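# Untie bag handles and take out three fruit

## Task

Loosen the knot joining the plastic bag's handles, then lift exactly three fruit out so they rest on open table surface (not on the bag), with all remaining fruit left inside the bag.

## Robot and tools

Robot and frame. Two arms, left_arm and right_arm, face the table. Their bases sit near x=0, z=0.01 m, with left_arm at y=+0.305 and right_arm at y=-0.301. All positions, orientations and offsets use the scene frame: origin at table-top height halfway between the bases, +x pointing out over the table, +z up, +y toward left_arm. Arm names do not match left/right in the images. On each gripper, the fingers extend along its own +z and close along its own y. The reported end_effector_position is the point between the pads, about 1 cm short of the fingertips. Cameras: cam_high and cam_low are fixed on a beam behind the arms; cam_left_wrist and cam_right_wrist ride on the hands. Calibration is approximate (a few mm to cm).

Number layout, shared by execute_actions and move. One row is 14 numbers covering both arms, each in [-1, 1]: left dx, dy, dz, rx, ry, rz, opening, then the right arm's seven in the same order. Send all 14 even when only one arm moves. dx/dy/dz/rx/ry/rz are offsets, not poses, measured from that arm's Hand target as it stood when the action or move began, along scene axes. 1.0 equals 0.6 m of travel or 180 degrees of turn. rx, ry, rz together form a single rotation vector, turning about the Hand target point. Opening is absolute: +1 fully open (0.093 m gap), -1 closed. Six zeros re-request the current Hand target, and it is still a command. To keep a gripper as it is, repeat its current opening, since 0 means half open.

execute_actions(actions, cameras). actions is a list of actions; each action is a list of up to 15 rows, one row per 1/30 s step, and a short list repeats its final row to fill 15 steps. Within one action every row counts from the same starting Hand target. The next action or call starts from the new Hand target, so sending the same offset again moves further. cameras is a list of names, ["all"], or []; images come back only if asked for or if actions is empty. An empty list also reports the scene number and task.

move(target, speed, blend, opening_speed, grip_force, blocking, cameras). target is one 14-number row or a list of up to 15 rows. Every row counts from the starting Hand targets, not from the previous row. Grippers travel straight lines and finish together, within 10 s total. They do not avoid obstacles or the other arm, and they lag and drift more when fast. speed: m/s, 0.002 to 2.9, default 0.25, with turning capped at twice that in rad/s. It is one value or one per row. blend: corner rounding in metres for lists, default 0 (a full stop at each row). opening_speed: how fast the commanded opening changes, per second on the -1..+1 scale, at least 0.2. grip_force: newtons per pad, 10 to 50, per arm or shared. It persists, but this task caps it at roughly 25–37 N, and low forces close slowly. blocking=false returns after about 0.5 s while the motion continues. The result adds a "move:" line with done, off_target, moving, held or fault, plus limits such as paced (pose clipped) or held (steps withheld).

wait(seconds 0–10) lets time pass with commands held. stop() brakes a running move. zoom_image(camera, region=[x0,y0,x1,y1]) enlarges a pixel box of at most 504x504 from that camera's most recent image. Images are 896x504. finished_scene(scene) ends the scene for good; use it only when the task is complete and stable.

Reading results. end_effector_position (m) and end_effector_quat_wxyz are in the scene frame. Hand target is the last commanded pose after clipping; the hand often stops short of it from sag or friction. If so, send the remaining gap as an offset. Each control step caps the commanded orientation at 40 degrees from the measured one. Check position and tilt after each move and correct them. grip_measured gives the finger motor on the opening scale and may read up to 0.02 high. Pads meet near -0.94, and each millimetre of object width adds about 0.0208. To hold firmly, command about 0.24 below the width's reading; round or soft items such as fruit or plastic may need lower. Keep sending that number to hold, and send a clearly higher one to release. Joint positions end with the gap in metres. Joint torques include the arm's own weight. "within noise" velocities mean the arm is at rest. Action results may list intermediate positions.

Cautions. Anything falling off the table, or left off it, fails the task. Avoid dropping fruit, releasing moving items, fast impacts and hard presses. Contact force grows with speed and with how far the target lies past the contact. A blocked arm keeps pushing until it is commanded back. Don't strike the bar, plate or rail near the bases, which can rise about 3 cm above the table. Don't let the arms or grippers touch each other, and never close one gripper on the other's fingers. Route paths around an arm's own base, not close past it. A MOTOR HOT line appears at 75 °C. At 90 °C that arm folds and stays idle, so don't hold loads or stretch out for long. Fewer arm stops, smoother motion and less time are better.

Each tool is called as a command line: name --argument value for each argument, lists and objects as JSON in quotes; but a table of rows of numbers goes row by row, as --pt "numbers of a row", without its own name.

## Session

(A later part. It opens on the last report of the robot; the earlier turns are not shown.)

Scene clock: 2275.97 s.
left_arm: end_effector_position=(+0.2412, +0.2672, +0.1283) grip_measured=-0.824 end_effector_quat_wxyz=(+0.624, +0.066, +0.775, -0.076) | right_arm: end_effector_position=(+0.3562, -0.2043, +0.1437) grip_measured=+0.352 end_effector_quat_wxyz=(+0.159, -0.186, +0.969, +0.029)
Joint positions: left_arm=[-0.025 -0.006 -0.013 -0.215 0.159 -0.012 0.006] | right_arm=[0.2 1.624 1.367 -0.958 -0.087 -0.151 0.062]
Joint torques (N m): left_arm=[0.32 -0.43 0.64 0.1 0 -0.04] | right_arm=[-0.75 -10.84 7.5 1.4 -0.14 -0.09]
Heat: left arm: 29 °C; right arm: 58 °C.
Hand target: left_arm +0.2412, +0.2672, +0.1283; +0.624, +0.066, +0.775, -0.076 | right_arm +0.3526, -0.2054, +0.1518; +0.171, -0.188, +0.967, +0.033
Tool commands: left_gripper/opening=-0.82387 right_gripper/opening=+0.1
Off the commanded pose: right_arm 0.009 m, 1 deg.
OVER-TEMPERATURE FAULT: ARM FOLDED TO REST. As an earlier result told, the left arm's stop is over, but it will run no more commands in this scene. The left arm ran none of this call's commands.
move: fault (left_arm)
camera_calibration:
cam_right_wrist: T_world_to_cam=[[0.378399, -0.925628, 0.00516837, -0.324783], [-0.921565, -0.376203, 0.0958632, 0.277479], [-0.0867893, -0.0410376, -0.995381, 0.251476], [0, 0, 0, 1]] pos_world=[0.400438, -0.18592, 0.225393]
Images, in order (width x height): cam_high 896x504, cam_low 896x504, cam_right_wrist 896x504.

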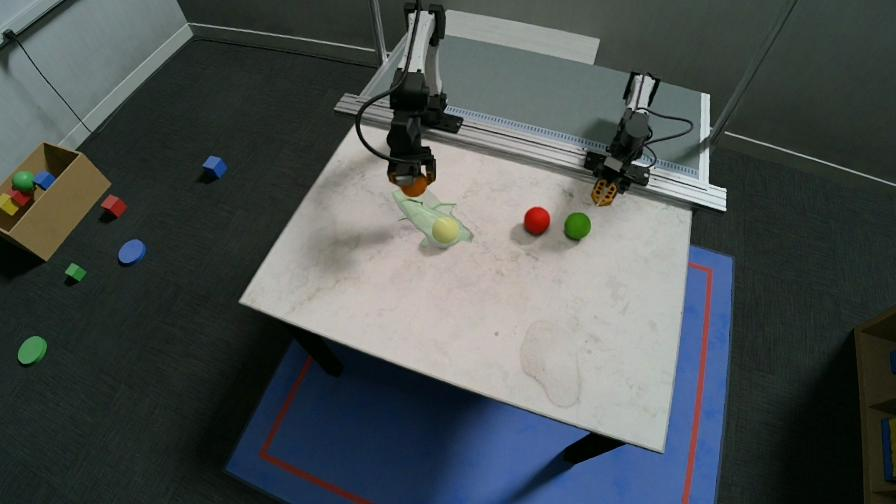

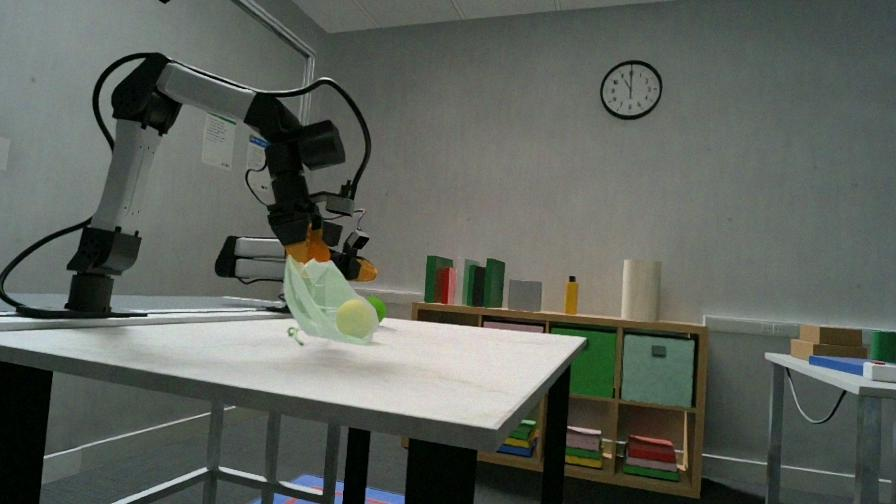

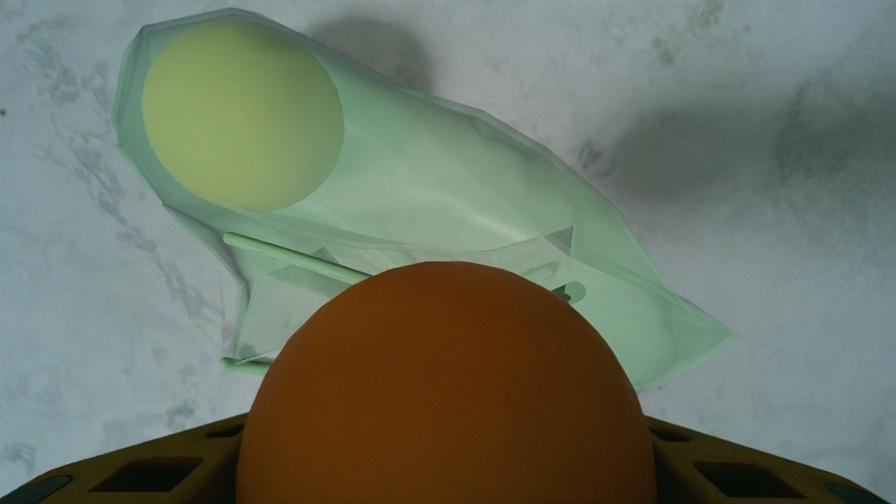

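move --pt "0 0 0 0 0 0 -1 0.0 -0.02 -0.195 0 0 0 0.1" --pt "0 0 0 0 0 0 -1 0.0 -0.02 -0.195 0 0 0 0.75" --speed 0.1 --opening_speed 0.3 --cameras '["cam_right_wrist","cam_high"]'

zoom_image --camera "cam_high" --region '[360, 140, 560, 310]'

Scene clock: 2293.30 s.
left_arm: end_effector_position=(+0.2412, +0.2672, +0.1283) grip_measured=-0.824 end_effector_quat_wxyz=(+0.624, +0.066, +0.775, -0.076) | right_arm: end_effector_position=(+0.3556, -0.2138, +0.0446) grip_measured=+0.749 end_effector_quat_wxyz=(+0.180, -0.189, +0.965, +0.032)
Joint positions: left_arm=[-0.025 -0.006 -0.013 -0.215 0.159 -0.012 0.006] | right_arm=[0.179 1.68 1.004 -0.498 -0.1 -0.174 0.081]
Joint torques (N m): left_arm=[0.27 -0.49 0.64 0.1 -0.01 -0.01] | right_arm=[-0.95 -5.91 6.86 1.6 -0.11 -0.06]
Heat: left arm: 29 °C; right arm: 57 °C.
Hand target: left_arm +0.2412, +0.2672, +0.1283; +0.624, +0.066, +0.775, -0.076 | right_arm +0.3526, -0.2176, +0.0348; +0.171, -0.188, +0.967, +0.033
Tool commands: left_gripper/opening=-0.82387 right_gripper/opening=+0.75
Off the commanded pose: right_arm 0.011 m, 1 deg.
OVER-TEMPERATURE FAULT: ARM FOLDED TO REST. As an earlier result told, the left arm's stop is over, but it will run no more commands in this scene. The left arm ran none of this call's commands.
move: fault (left_arm), off_target (right_arm); target 2's new opening was sent with right_arm's hand 0.014 m and 1 deg from that target
camera_calibration:
cam_right_wrist: T_world_to_cam=[[0.384179, -0.923211, 0.00944415, -0.334563], [-0.922186, -0.383219, 0.0521128, 0.283467], [-0.0444919, -0.0287299, -0.998597, 0.14015], [0, 0, 0, 1]] pos_world=[0.396177, -0.196216, 0.128341]
Images, in order (width x height): cam_high 896x504, cam_right_wrist 896x504.

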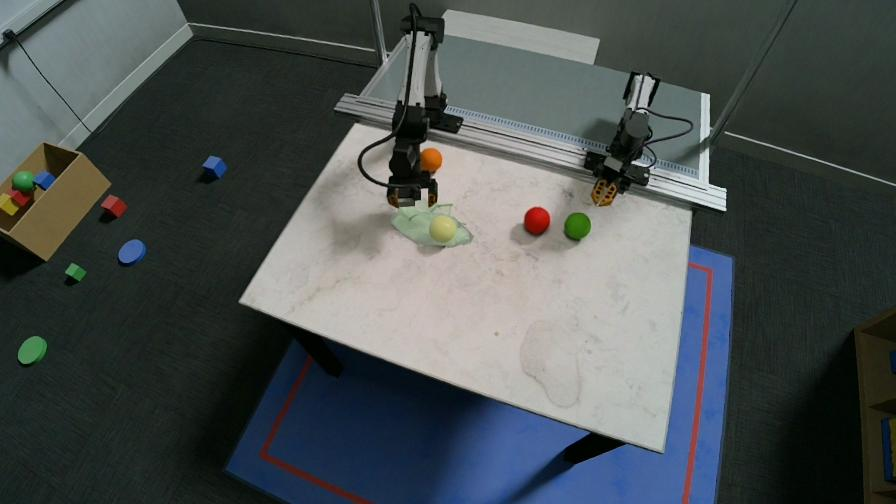

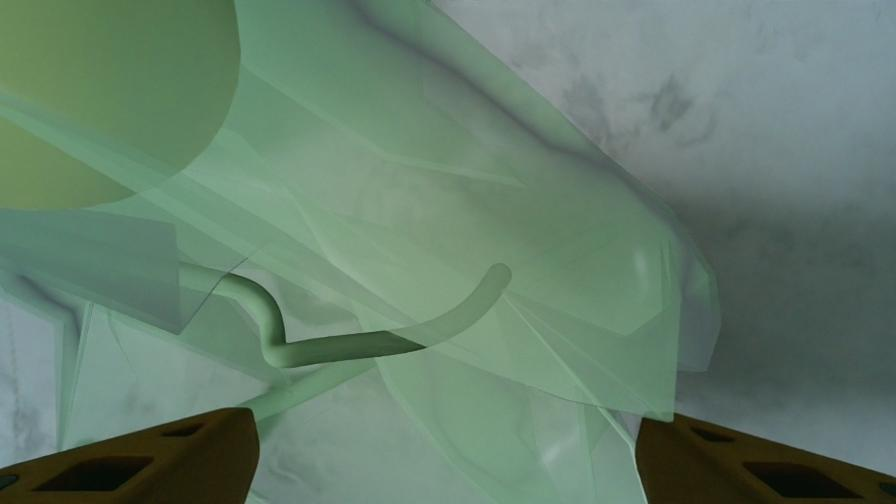

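Scaled by 2.520 from the camera's 896x504 image, which has a finer 1280x720 frame.

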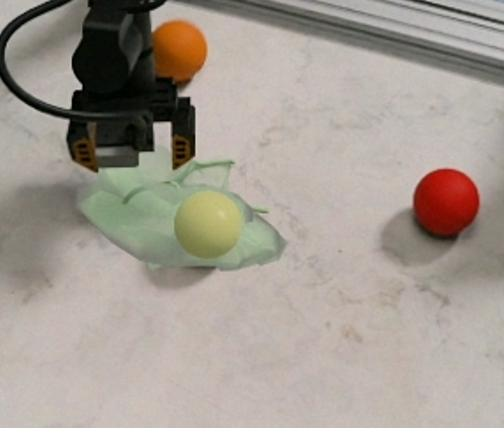

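wait --seconds 0.3 --cameras '["cam_high"]'

zoom_image --camera "cam_high" --region '[360, 100, 560, 270]'

Scene clock: 2299.20 s.
left_arm: end_effector_position=(+0.2412, +0.2672, +0.1283) grip_measured=-0.824 end_effector_quat_wxyz=(+0.624, +0.066, +0.775, -0.076) | right_arm: end_effector_position=(+0.3556, -0.2138, +0.0446) grip_measured=+0.749 end_effector_quat_wxyz=(+0.180, -0.189, +0.965, +0.032)
Joint positions: left_arm=[-0.025 -0.006 -0.013 -0.215 0.159 -0.012 0.006] | right_arm=[0.179 1.68 1.004 -0.498 -0.1 -0.174 0.081]
Joint torques (N m): left_arm=[0.31 -0.38 0.65 0.11 0 -0.02] | right_arm=[-0.87 -5.81 6.82 1.58 -0.1 -0.08]
Heat: left arm: 29 °C; right arm: 57 °C.
Hand target: left_arm +0.2412, +0.2672, +0.1283; +0.624, +0.066, +0.775, -0.076 | right_arm +0.3526, -0.2176, +0.0348; +0.171, -0.188, +0.967, +0.033
Tool commands: left_gripper/opening=-0.82387 right_gripper/opening=+0.75
Off the commanded pose: right_arm 0.011 m, 1 deg.
OVER-TEMPERATURE FAULT: ARM FOLDED TO REST. As an earlier result told, the left arm's stop is over, but it will run no more commands in this scene.
wait: 0.30 s; at rest from the start
Images, in order (width x height): cam_high 896x504.

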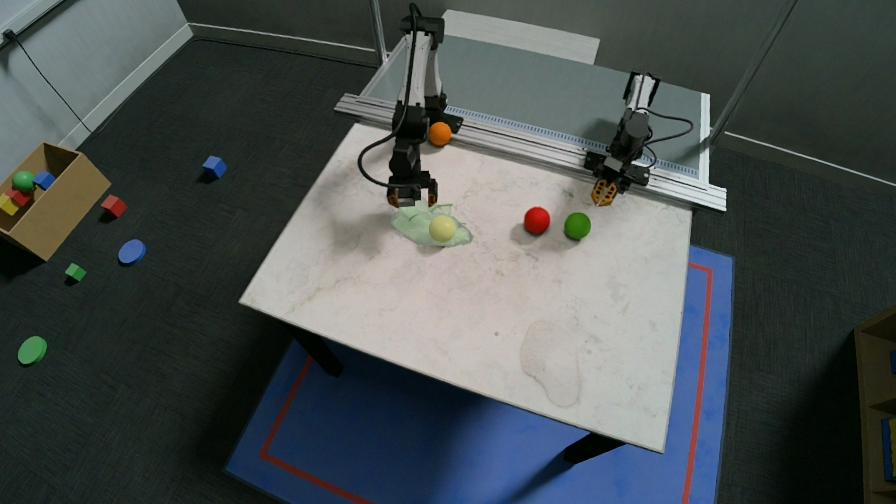

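Scaled by 2.520 from the camera's 896x504 image, which has a finer 1280x720 frame.

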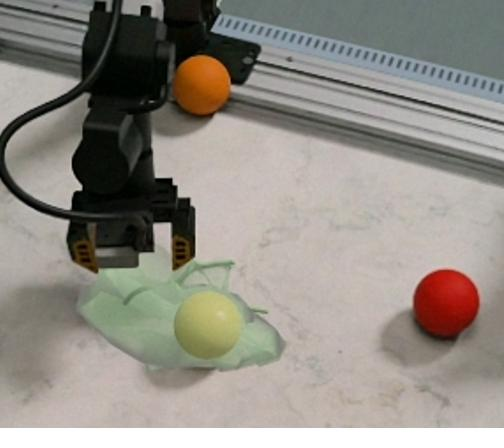

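wait --seconds 0.3 --cameras '["cam_high","cam_right_wrist"]'

zoom_image --camera "cam_high" --region '[370, 100, 510, 260]'

Scene clock: 2307.17 s.
left_arm: end_effector_position=(+0.2412, +0.2672, +0.1283) grip_measured=-0.824 end_effector_quat_wxyz=(+0.624, +0.066, +0.775, -0.076) | right_arm: end_effector_position=(+0.3556, -0.2138, +0.0446) grip_measured=+0.749 end_effector_quat_wxyz=(+0.180, -0.189, +0.965, +0.032)
Joint positions: left_arm=[-0.025 -0.006 -0.013 -0.215 0.159 -0.012 0.006] | right_arm=[0.179 1.68 1.004 -0.498 -0.1 -0.174 0.081]
Joint torques (N m): left_arm=[0.31 -0.46 0.61 0.09 0.01 -0.02] | right_arm=[-0.92 -5.94 6.91 1.58 -0.12 -0.12]
Heat: left arm: 29 °C; right arm: 56 °C.
Hand target: left_arm +0.2412, +0.2672, +0.1283; +0.624, +0.066, +0.775, -0.076 | right_arm +0.3526, -0.2176, +0.0348; +0.171, -0.188, +0.967, +0.033
Tool commands: left_gripper/opening=-0.82387 right_gripper/opening=+0.75
Off the commanded pose: right_arm 0.011 m, 1 deg.
OVER-TEMPERATURE FAULT: ARM FOLDED TO REST. As an earlier result told, the left arm's stop is over, but it will run no more commands in this scene.
wait: 0.30 s; at rest from the start
camera_calibration:
cam_right_wrist: T_world_to_cam=[[0.384179, -0.923211, 0.00944415, -0.334563], [-0.922186, -0.383219, 0.0521128, 0.283467], [-0.0444919, -0.0287299, -0.998597, 0.14015], [0, 0, 0, 1]] pos_world=[0.396177, -0.196216, 0.128341]
Images, in order (width x height): cam_high 896x504, cam_right_wrist 896x504.

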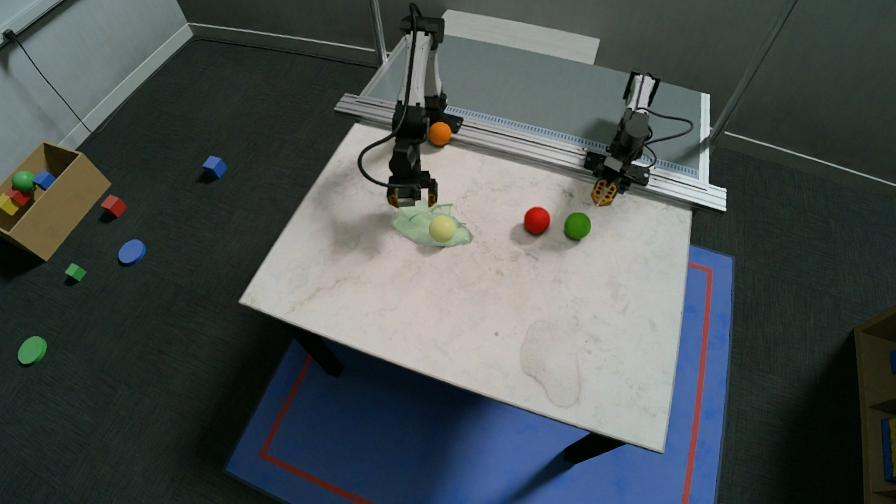

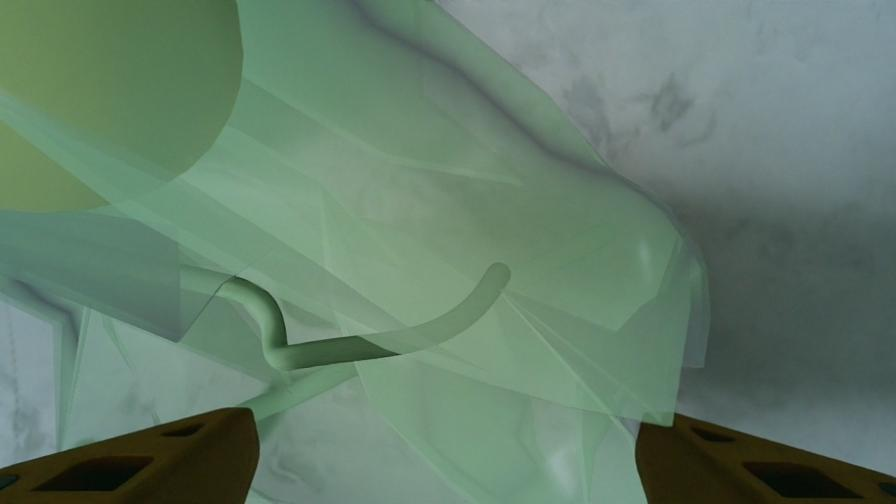

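Scaled by 3.150 from the camera's 896x504 image, which has a finer 1280x720 frame.

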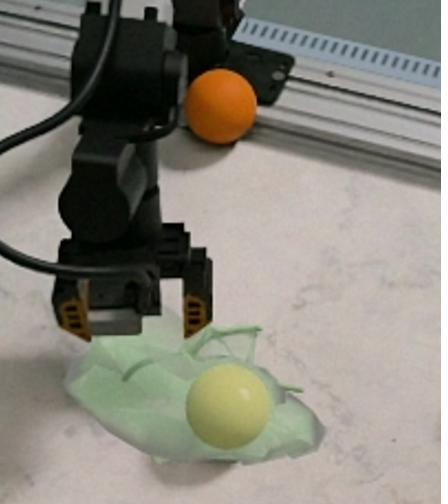

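move --pt "0 0 0 0 0 0 -1 0 0 0.15 0 0 0 0.75" --pt "0 0 0 0 0 0 -1 0.02 0.08 0.32 0 0 0 0.75" --speed 0.15 --blend '[0.02,0]' --cameras '["cam_right_wrist","cam_high"]'

zoom_image --camera "cam_high" --region '[370, 100, 510, 260]'

zoom_image --camera "cam_right_wrist" --region '[150, 0, 650, 504]'

Scene clock: 2329.40 s.
left_arm: end_effector_position=(+0.2412, +0.2672, +0.1283) grip_measured=-0.824 end_effector_quat_wxyz=(+0.624, +0.066, +0.775, -0.076) | right_arm: end_effector_position=(+0.3626, -0.1686, +0.2226) grip_measured=+0.749 end_effector_quat_wxyz=(+0.171, -0.192, +0.966, +0.040)
Joint positions: left_arm=[-0.025 -0.006 -0.013 -0.215 0.159 -0.012 0.006] | right_arm=[0.284 1.689 1.751 -1.244 -0.077 -0.08 0.081]
Joint torques (N m): left_arm=[0.29 -0.42 0.7 0.11 -0.01 -0.03] | right_arm=[0.03 -6.69 12 1.16 0.12 0.1]
Heat: left arm: 29 °C; right arm: 55 °C.
Hand target: left_arm +0.2412, +0.2672, +0.1283; +0.624, +0.066, +0.775, -0.076 | right_arm +0.3645, -0.1695, +0.2269; +0.171, -0.188, +0.967, +0.033
Tool commands: left_gripper/opening=-0.82387 right_gripper/opening=+0.75
Off the commanded pose: right_arm 0.005 m, 1 deg.
OVER-TEMPERATURE FAULT: ARM FOLDED TO REST. As an earlier result told, the left arm's stop is over, but it will run no more commands in this scene. The left arm ran none of this call's commands.
move: fault (left_arm)
camera_calibration:
cam_right_wrist: T_world_to_cam=[[0.392697, -0.919636, -0.00767319, -0.295945], [-0.917404, -0.392301, 0.0668592, 0.291458], [-0.0644964, -0.019216, -0.997733, 0.328157], [0, 0, 0, 1]] pos_world=[0.404766, -0.151517, 0.305656]
Images, in order (width x height): cam_high 896x504, cam_right_wrist 896x504.

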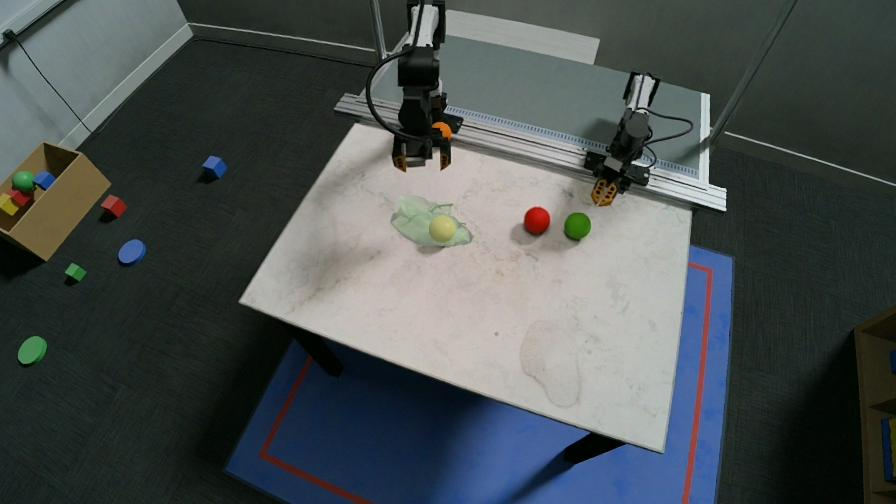

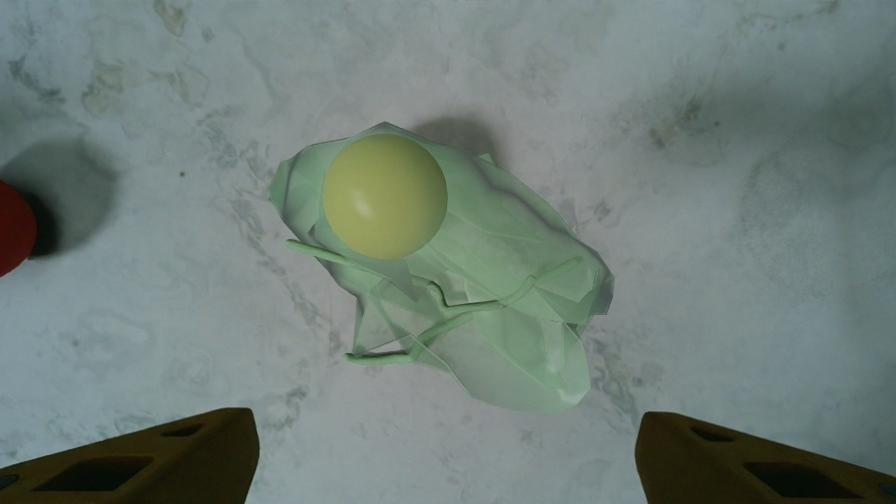

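Scaled by 3.150 from the camera's 896x504 image, which has a finer 1280x720 frame.

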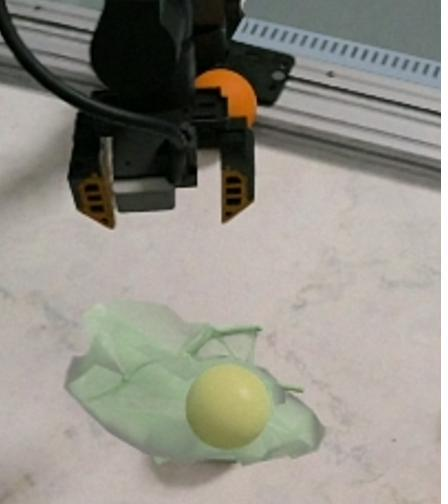

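Scaled by 1.000.

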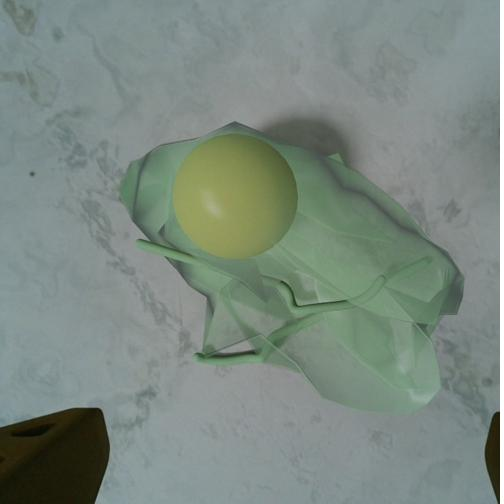

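zoom_image --camera "cam_right_wrist" --region '[260, 110, 480, 300]'

zoom_image --camera "cam_high" --region '[410, 100, 480, 160]'

Scaled by 2.291 from the camera's 896x504 image, which has a finer 1280x720 frame.

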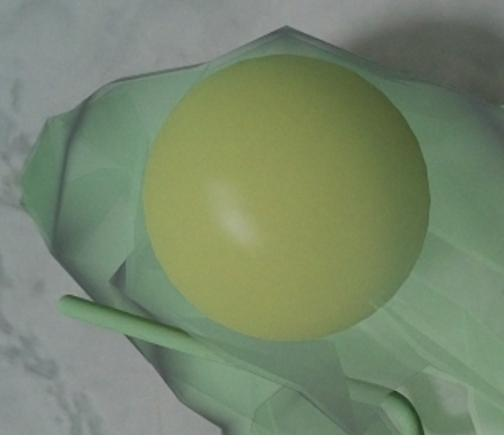

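Scaled by 7.200 from the camera's 896x504 image, which has a finer 1280x720 frame.

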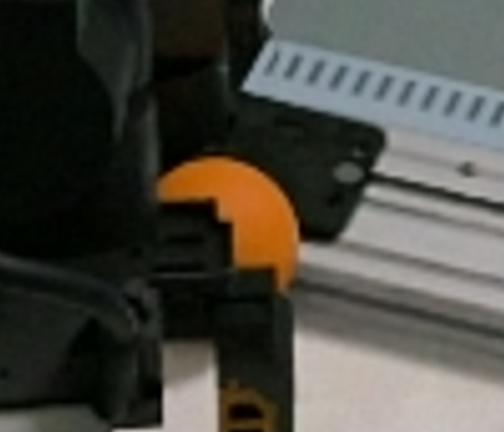

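move --target '[0,0,0,0,0,0,-1,-0.241,0.016,-0.03,-0.0487,0.1003,0.044,0.75]' --speed 0.2 --cameras '["cam_right_wrist","cam_high","cam_low"]'

zoom_image --camera "cam_high" --region '[400, 80, 500, 170]'

Scene clock: 2377.07 s.
left_arm: end_effector_position=(+0.2412, +0.2672, +0.1283) grip_measured=-0.824 end_effector_quat_wxyz=(+0.624, +0.066, +0.775, -0.076) | right_arm: end_effector_position=(+0.2292, -0.1533, +0.2050) grip_measured=+0.749 end_effector_quat_wxyz=(+0.004, -0.261, +0.965, +0.009)
Joint positions: left_arm=[-0.025 -0.006 -0.013 -0.215 0.159 -0.012 0.006] | right_arm=[0.51 1.546 1.59 -1.558 -0.039 -0.01 0.081]
Joint torques (N m): left_arm=[0.29 -0.43 0.65 0.09 0 -0.01] | right_arm=[0.24 -8.59 6.56 0.34 0.15 0.07]
Heat: left arm: 29 °C; right arm: 60 °C.
Hand target: left_arm +0.2412, +0.2672, +0.1283; +0.624, +0.066, +0.775, -0.076 | right_arm +0.2199, -0.1599, +0.2089; +0.000, -0.259, +0.966, +0.000
Tool commands: left_gripper/opening=-0.82387 right_gripper/opening=+0.75
Off the commanded pose: right_arm 0.012 m, 1 deg.
OVER-TEMPERATURE FAULT: ARM FOLDED TO REST. As an earlier result told, the left arm's stop is over, but it will run no more commands in this scene. The left arm ran none of this call's commands.
joint sent to its limit (right arm) — joint 4 (wrist pitch), lower limit. The joint targets still meet the commanded pose.
move: fault (left_arm), off_target (right_arm)
camera_calibration:
cam_right_wrist: T_world_to_cam=[[0.512601, -0.858504, -0.0145015, -0.246263], [-0.78546, -0.475676, 0.395959, 0.0656846], [-0.346831, -0.191579, -0.918154, 0.324217], [0, 0, 0, 1]] pos_world=[0.290275, -0.11806, 0.268101]
Images, in order (width x height): cam_high 896x504, cam_low 896x504, cam_right_wrist 896x504.

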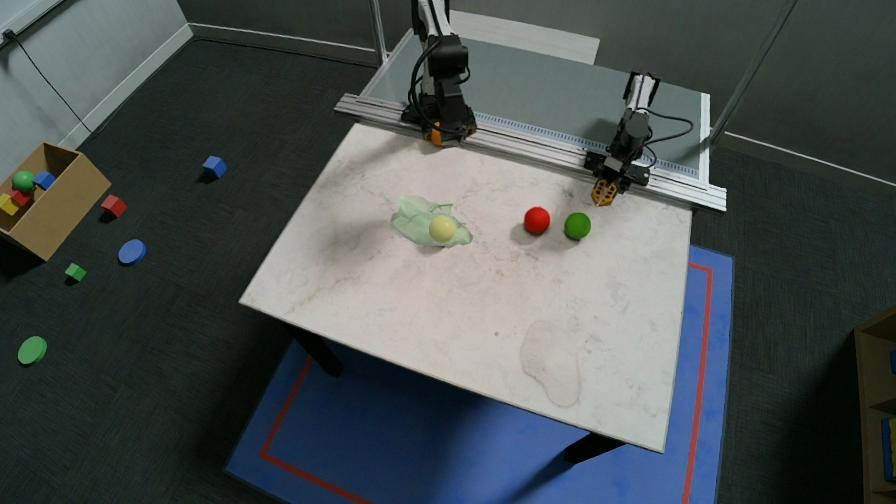

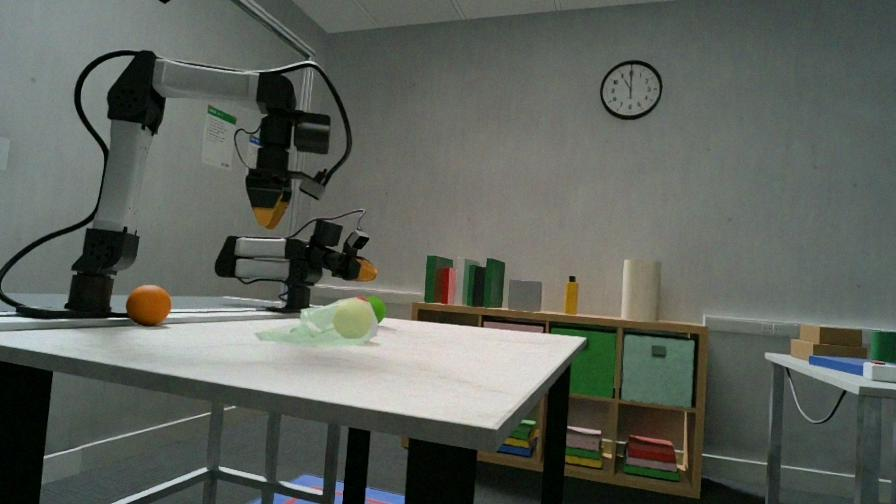

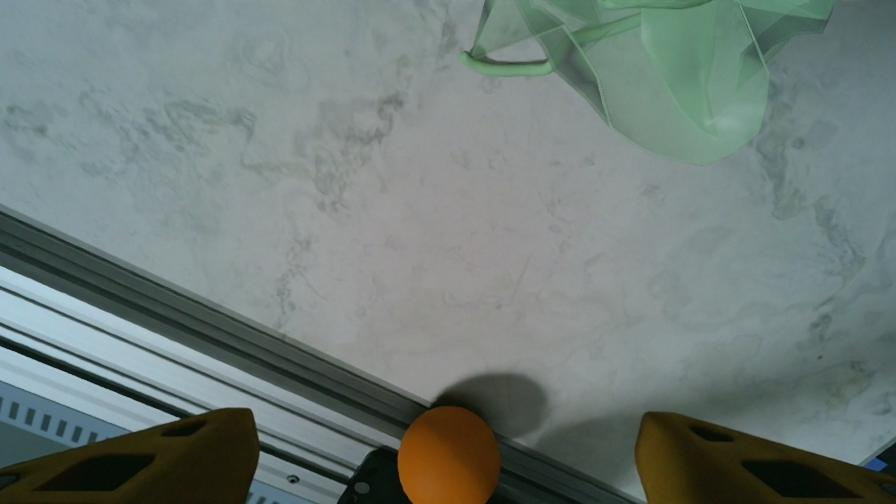

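Scaled by 5.040 from the camera's 896x504 image, which has a finer 1280x720 frame.

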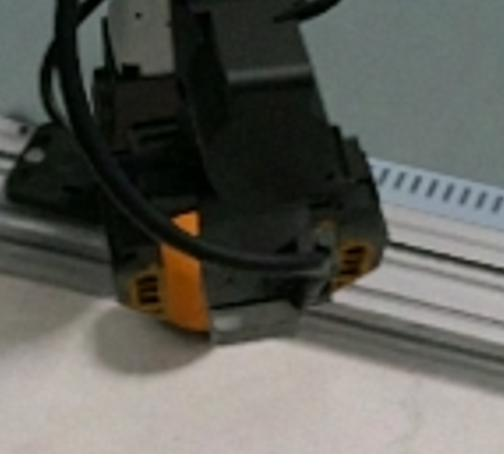

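zoom_image --camera "cam_right_wrist" --region '[330, 340, 590, 504]'

zoom_image --camera "cam_low" --region '[60, 260, 240, 350]'

Scaled by 1.938 from the camera's 896x504 image, which has a finer 1280x720 frame.

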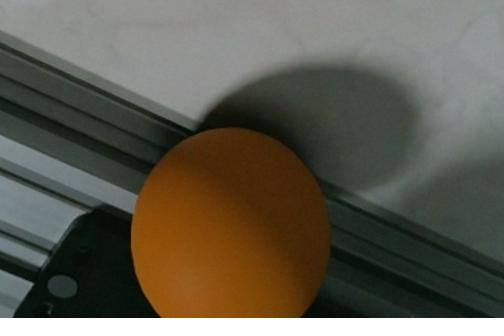

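Scaled by 2.800 from the camera's 896x504 image, which has a finer 1280x720 frame.

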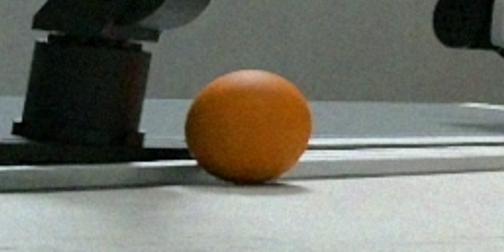

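move --target '[0,0,0,0,0,0,-1,-0.12,-0.085,-0.03,0,0,0,0.75]' --speed 0.12 --cameras '["cam_right_wrist","cam_high","cam_low"]'

zoom_image --camera "cam_low" --region '[40, 30, 340, 350]'

Scene clock: 2445.10 s.
left_arm: end_effector_position=(+0.2412, +0.2672, +0.1283) grip_measured=-0.824 end_effector_quat_wxyz=(+0.624, +0.066, +0.775, -0.076) | right_arm: end_effector_position=(+0.1530, -0.2042, +0.1922) grip_measured=+0.749 end_effector_quat_wxyz=(+0.006, -0.259, +0.966, +0.008)
Joint positions: left_arm=[-0.025 -0.006 -0.013 -0.215 0.159 -0.012 0.006] | right_arm=[0.476 1.194 1.244 -1.563 -0.039 -0.039 0.081]
Joint torques (N m): left_arm=[0.31 -0.47 0.69 0.11 -0.01 -0.03] | right_arm=[-0.75 -4.18 6.42 0.5 0.13 -0.09]
Heat: left arm: 29 °C; right arm: 56 °C.
Hand target: left_arm +0.2412, +0.2672, +0.1283; +0.624, +0.066, +0.775, -0.076 | right_arm +0.1479, -0.2109, +0.1909; +0.000, -0.259, +0.966, +0.000
Tool commands: left_gripper/opening=-0.82387 right_gripper/opening=+0.75
Off the commanded pose: right_arm 0.008 m, 1 deg.
OVER-TEMPERATURE FAULT: ARM FOLDED TO REST. As an earlier result told, the left arm's stop is over, but it will run no more commands in this scene. The left arm ran none of this call's commands.
move: fault (left_arm)
camera_calibration:
cam_right_wrist: T_world_to_cam=[[0.508784, -0.860803, -0.012519, -0.251329], [-0.788643, -0.471866, 0.394188, -0.0116668], [-0.345226, -0.190684, -0.918944, 0.276345], [0, 0, 0, 1]] pos_world=[0.214073, -0.169155, 0.255399]
Images, in order (width x height): cam_high 896x504, cam_low 896x504, cam_right_wrist 896x504.

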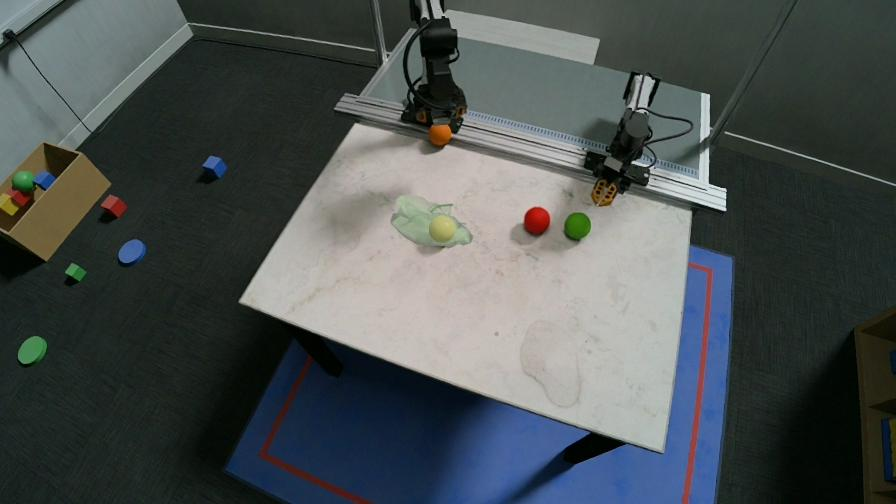

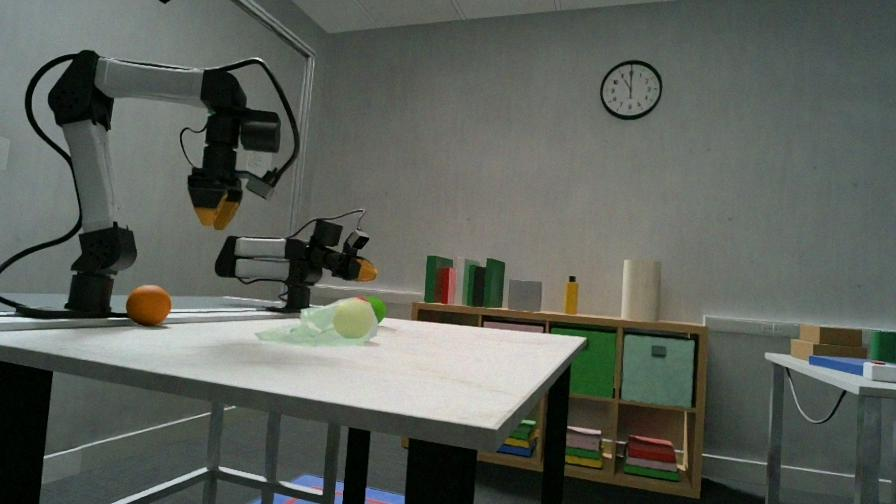

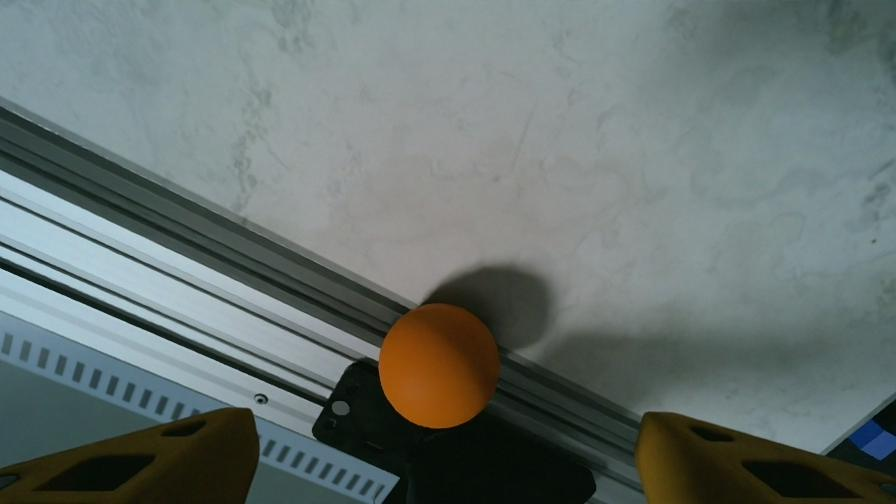

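Scaled by 1.575 from the camera's 896x504 image, which has a finer 1280x720 frame.

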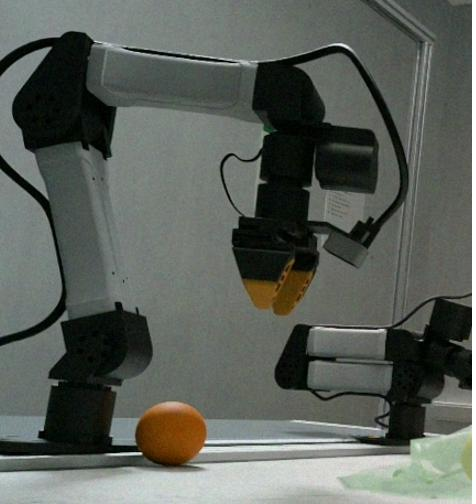

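move --target '[0,0,0,0,0,0,-1,0.037,-0.0235,-0.2,-0.0096,0.0261,-0.1106,0.8]' --speed 0.1 --cameras '["cam_right_wrist","cam_high","cam_low"]'

zoom_image --camera "cam_low" --region '[40, 130, 340, 350]'

Scene clock: 2508.03 s.
left_arm: end_effector_position=(+0.2412, +0.2672, +0.1283) grip_measured=-0.824 end_effector_quat_wxyz=(+0.624, +0.066, +0.775, -0.076) | right_arm: end_effector_position=(+0.1718, -0.2241, +0.0756) grip_measured=+0.799 end_effector_quat_wxyz=(-0.038, -0.097, +0.995, -0.006)
Joint positions: left_arm=[-0.025 -0.006 -0.013 -0.215 0.159 -0.012 0.006] | right_arm=[0.354 1.319 0.861 -1.149 -0.039 0.167 0.084]
Joint torques (N m): left_arm=[0.29 -0.42 0.61 0.1 0 -0.02] | right_arm=[-0.8 -3.12 6.57 0.55 -0.07 0.08]
Heat: left arm: 29 °C; right arm: 54 °C.
Hand target: left_arm +0.2412, +0.2672, +0.1283; +0.624, +0.066, +0.775, -0.076 | right_arm +0.1701, -0.2250, +0.0709; -0.044, -0.088, +0.995, -0.003
Tool commands: left_gripper/opening=-0.82387 right_gripper/opening=+0.8
Off the commanded pose: right_arm 0.005 m, 1 deg.
OVER-TEMPERATURE FAULT: ARM FOLDED TO REST. As an earlier result told, the left arm's stop is over, but it will run no more commands in this scene. The left arm ran none of this call's commands.
move: fault (left_arm)
camera_calibration:
cam_right_wrist: T_world_to_cam=[[0.201668, -0.979446, 0.00391875, -0.25452], [-0.861577, -0.175493, 0.476326, 0.112503], [-0.465848, -0.099436, -0.87926, 0.210088], [0, 0, 0, 1]] pos_world=[0.246127, -0.208655, 0.132131]
Images, in order (width x height): cam_high 896x504, cam_low 896x504, cam_right_wrist 896x504.

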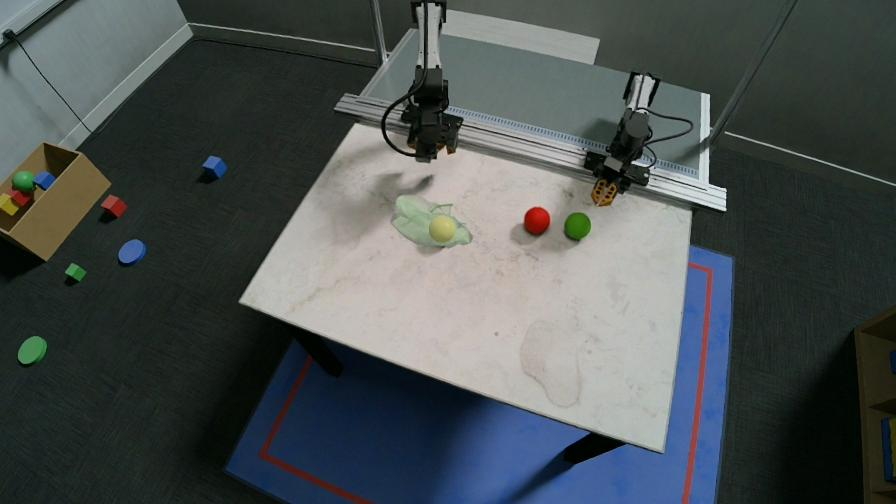

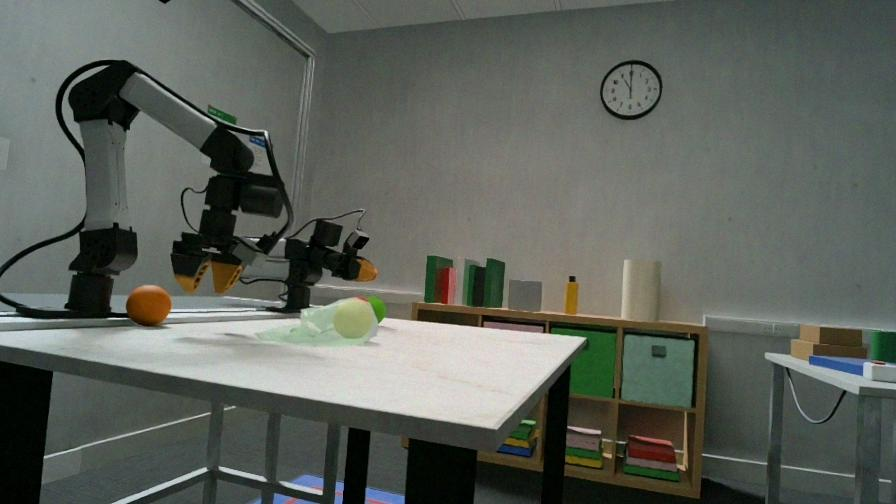

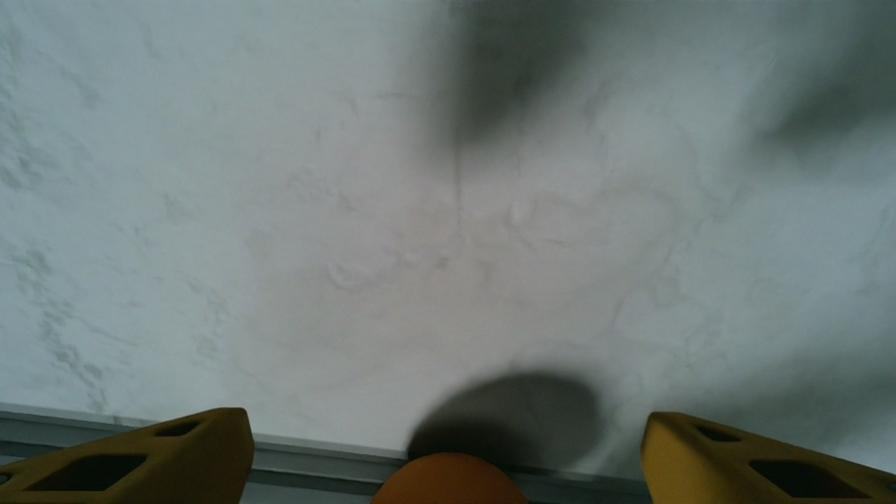

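Scaled by 1.680 from the camera's 896x504 image, which has a finer 1280x720 frame.

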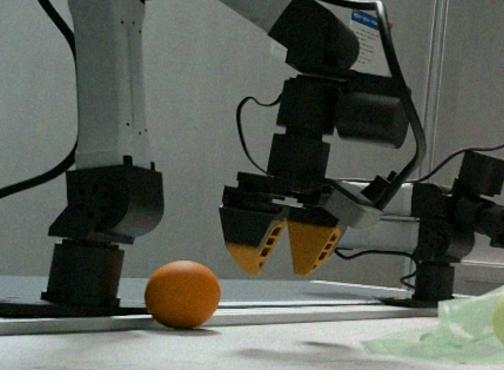

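move --target '[0,0,0,0,0,0,-1,0.0,0.0,-0.015,-0.0164,0.093,0,0.8]' --speed 0.1 --cameras '["cam_right_wrist"]'

Scene clock: 2538.83 s.
left_arm: end_effector_position=(+0.2412, +0.2672, +0.1283) grip_measured=-0.824 end_effector_quat_wxyz=(+0.624, +0.066, +0.775, -0.076) | right_arm: end_effector_position=(+0.1680, -0.2257, +0.0578) grip_measured=+0.799 end_effector_quat_wxyz=(-0.184, -0.089, +0.979, -0.021)
Joint positions: left_arm=[-0.025 -0.006 -0.013 -0.215 0.159 -0.012 0.006] | right_arm=[0.323 1.618 0.997 -1.281 -0.076 0.131 0.084]
Joint torques (N m): left_arm=[0.27 -0.43 0.65 0.1 0.01 -0.02] | right_arm=[-0.94 -4.64 9.59 -0.56 -0.11 -0.09]
Heat: left arm: 29 °C; right arm: 54 °C.
Hand target: left_arm +0.2412, +0.2672, +0.1283; +0.624, +0.066, +0.775, -0.076 | right_arm +0.1702, -0.2250, +0.0619; -0.190, -0.086, +0.978, -0.016
Tool commands: left_gripper/opening=-0.82387 right_gripper/opening=+0.8
Off the commanded pose: right_arm 0.005 m, 1 deg.
OVER-TEMPERATURE FAULT: ARM FOLDED TO REST. As an earlier result told, the left arm's stop is over, but it will run no more commands in this scene. The left arm ran none of this call's commands.
move: fault (left_arm)
camera_calibration:
cam_right_wrist: T_world_to_cam=[[0.18964, -0.981839, 0.00546488, -0.253991], [-0.690161, -0.12934, 0.712003, 0.0854183], [-0.698365, -0.138796, -0.702155, 0.212477], [0, 0, 0, 1]] pos_world=[0.255506, -0.208839, 0.0897618]
Images, in order (width x height): cam_right_wrist 896x504.

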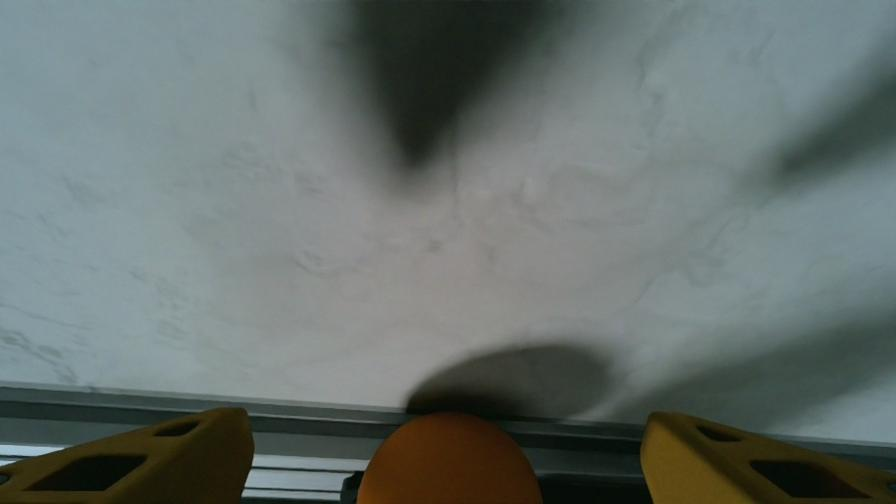

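move --target '[0,0,0,0,0,0,-1,-0.095,-0.02,-0.01,0,0,0,0.8]' --speed 0.05 --cameras '["cam_right_wrist","cam_low"]'

zoom_image --camera "cam_low" --region '[40, 180, 300, 350]'

Scene clock: 2621.33 s.
left_arm: end_effector_position=(+0.2412, +0.2672, +0.1283) grip_measured=-0.824 end_effector_quat_wxyz=(+0.624, +0.066, +0.775, -0.076) | right_arm: end_effector_position=(+0.1170, -0.2383, +0.0555) grip_measured=+0.799 end_effector_quat_wxyz=(-0.193, -0.088, +0.977, -0.021)
Joint positions: left_arm=[-0.025 -0.006 -0.013 -0.215 0.159 -0.012 0.006] | right_arm=[0.344 1.441 0.803 -1.281 -0.088 0.149 0.084]
Joint torques (N m): left_arm=[0.27 -0.43 0.66 0.1 0.01 -0.02] | right_arm=[0.35 -6.05 5.33 -0.34 -0.1 0.09]
Heat: left arm: 28 °C; right arm: 57 °C.
Hand target: left_arm +0.2412, +0.2672, +0.1283; +0.624, +0.066, +0.775, -0.076 | right_arm +0.1132, -0.2370, +0.0559; -0.190, -0.086, +0.978, -0.016
Tool commands: left_gripper/opening=-0.82387 right_gripper/opening=+0.8
Off the commanded pose: right_arm 0.004 m, 1 deg.
OVER-TEMPERATURE FAULT: ARM FOLDED TO REST. As an earlier result told, the left arm's stop is over, but it will run no more commands in this scene. The left arm ran none of this call's commands.
move: fault (left_arm)
camera_calibration:
cam_right_wrist: T_world_to_cam=[[0.189021, -0.98197, 0.0025648, -0.256417], [-0.677059, -0.128436, 0.724635, 0.0481252], [-0.71124, -0.138708, -0.689129, 0.174283], [0, 0, 0, 1]] pos_world=[0.205009, -0.221438, 0.0858876]
Images, in order (width x height): cam_low 896x504, cam_right_wrist 896x504.

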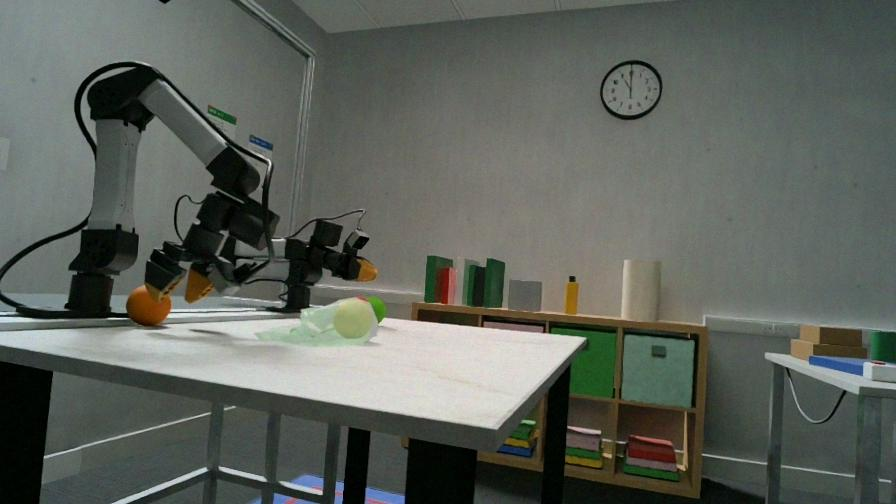

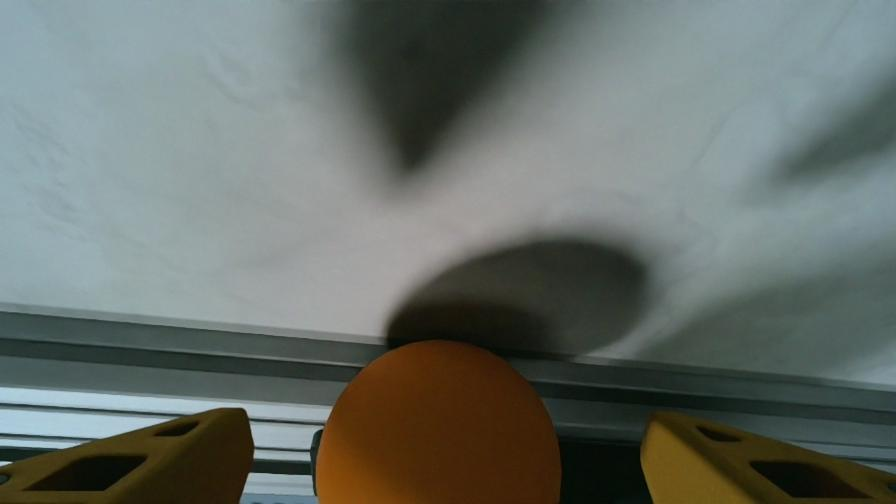

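Scaled by 1.938 from the camera's 896x504 image, which has a finer 1280x720 frame.

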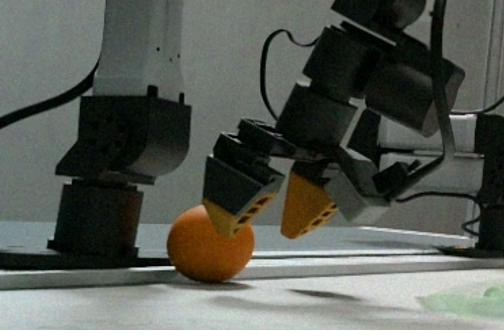

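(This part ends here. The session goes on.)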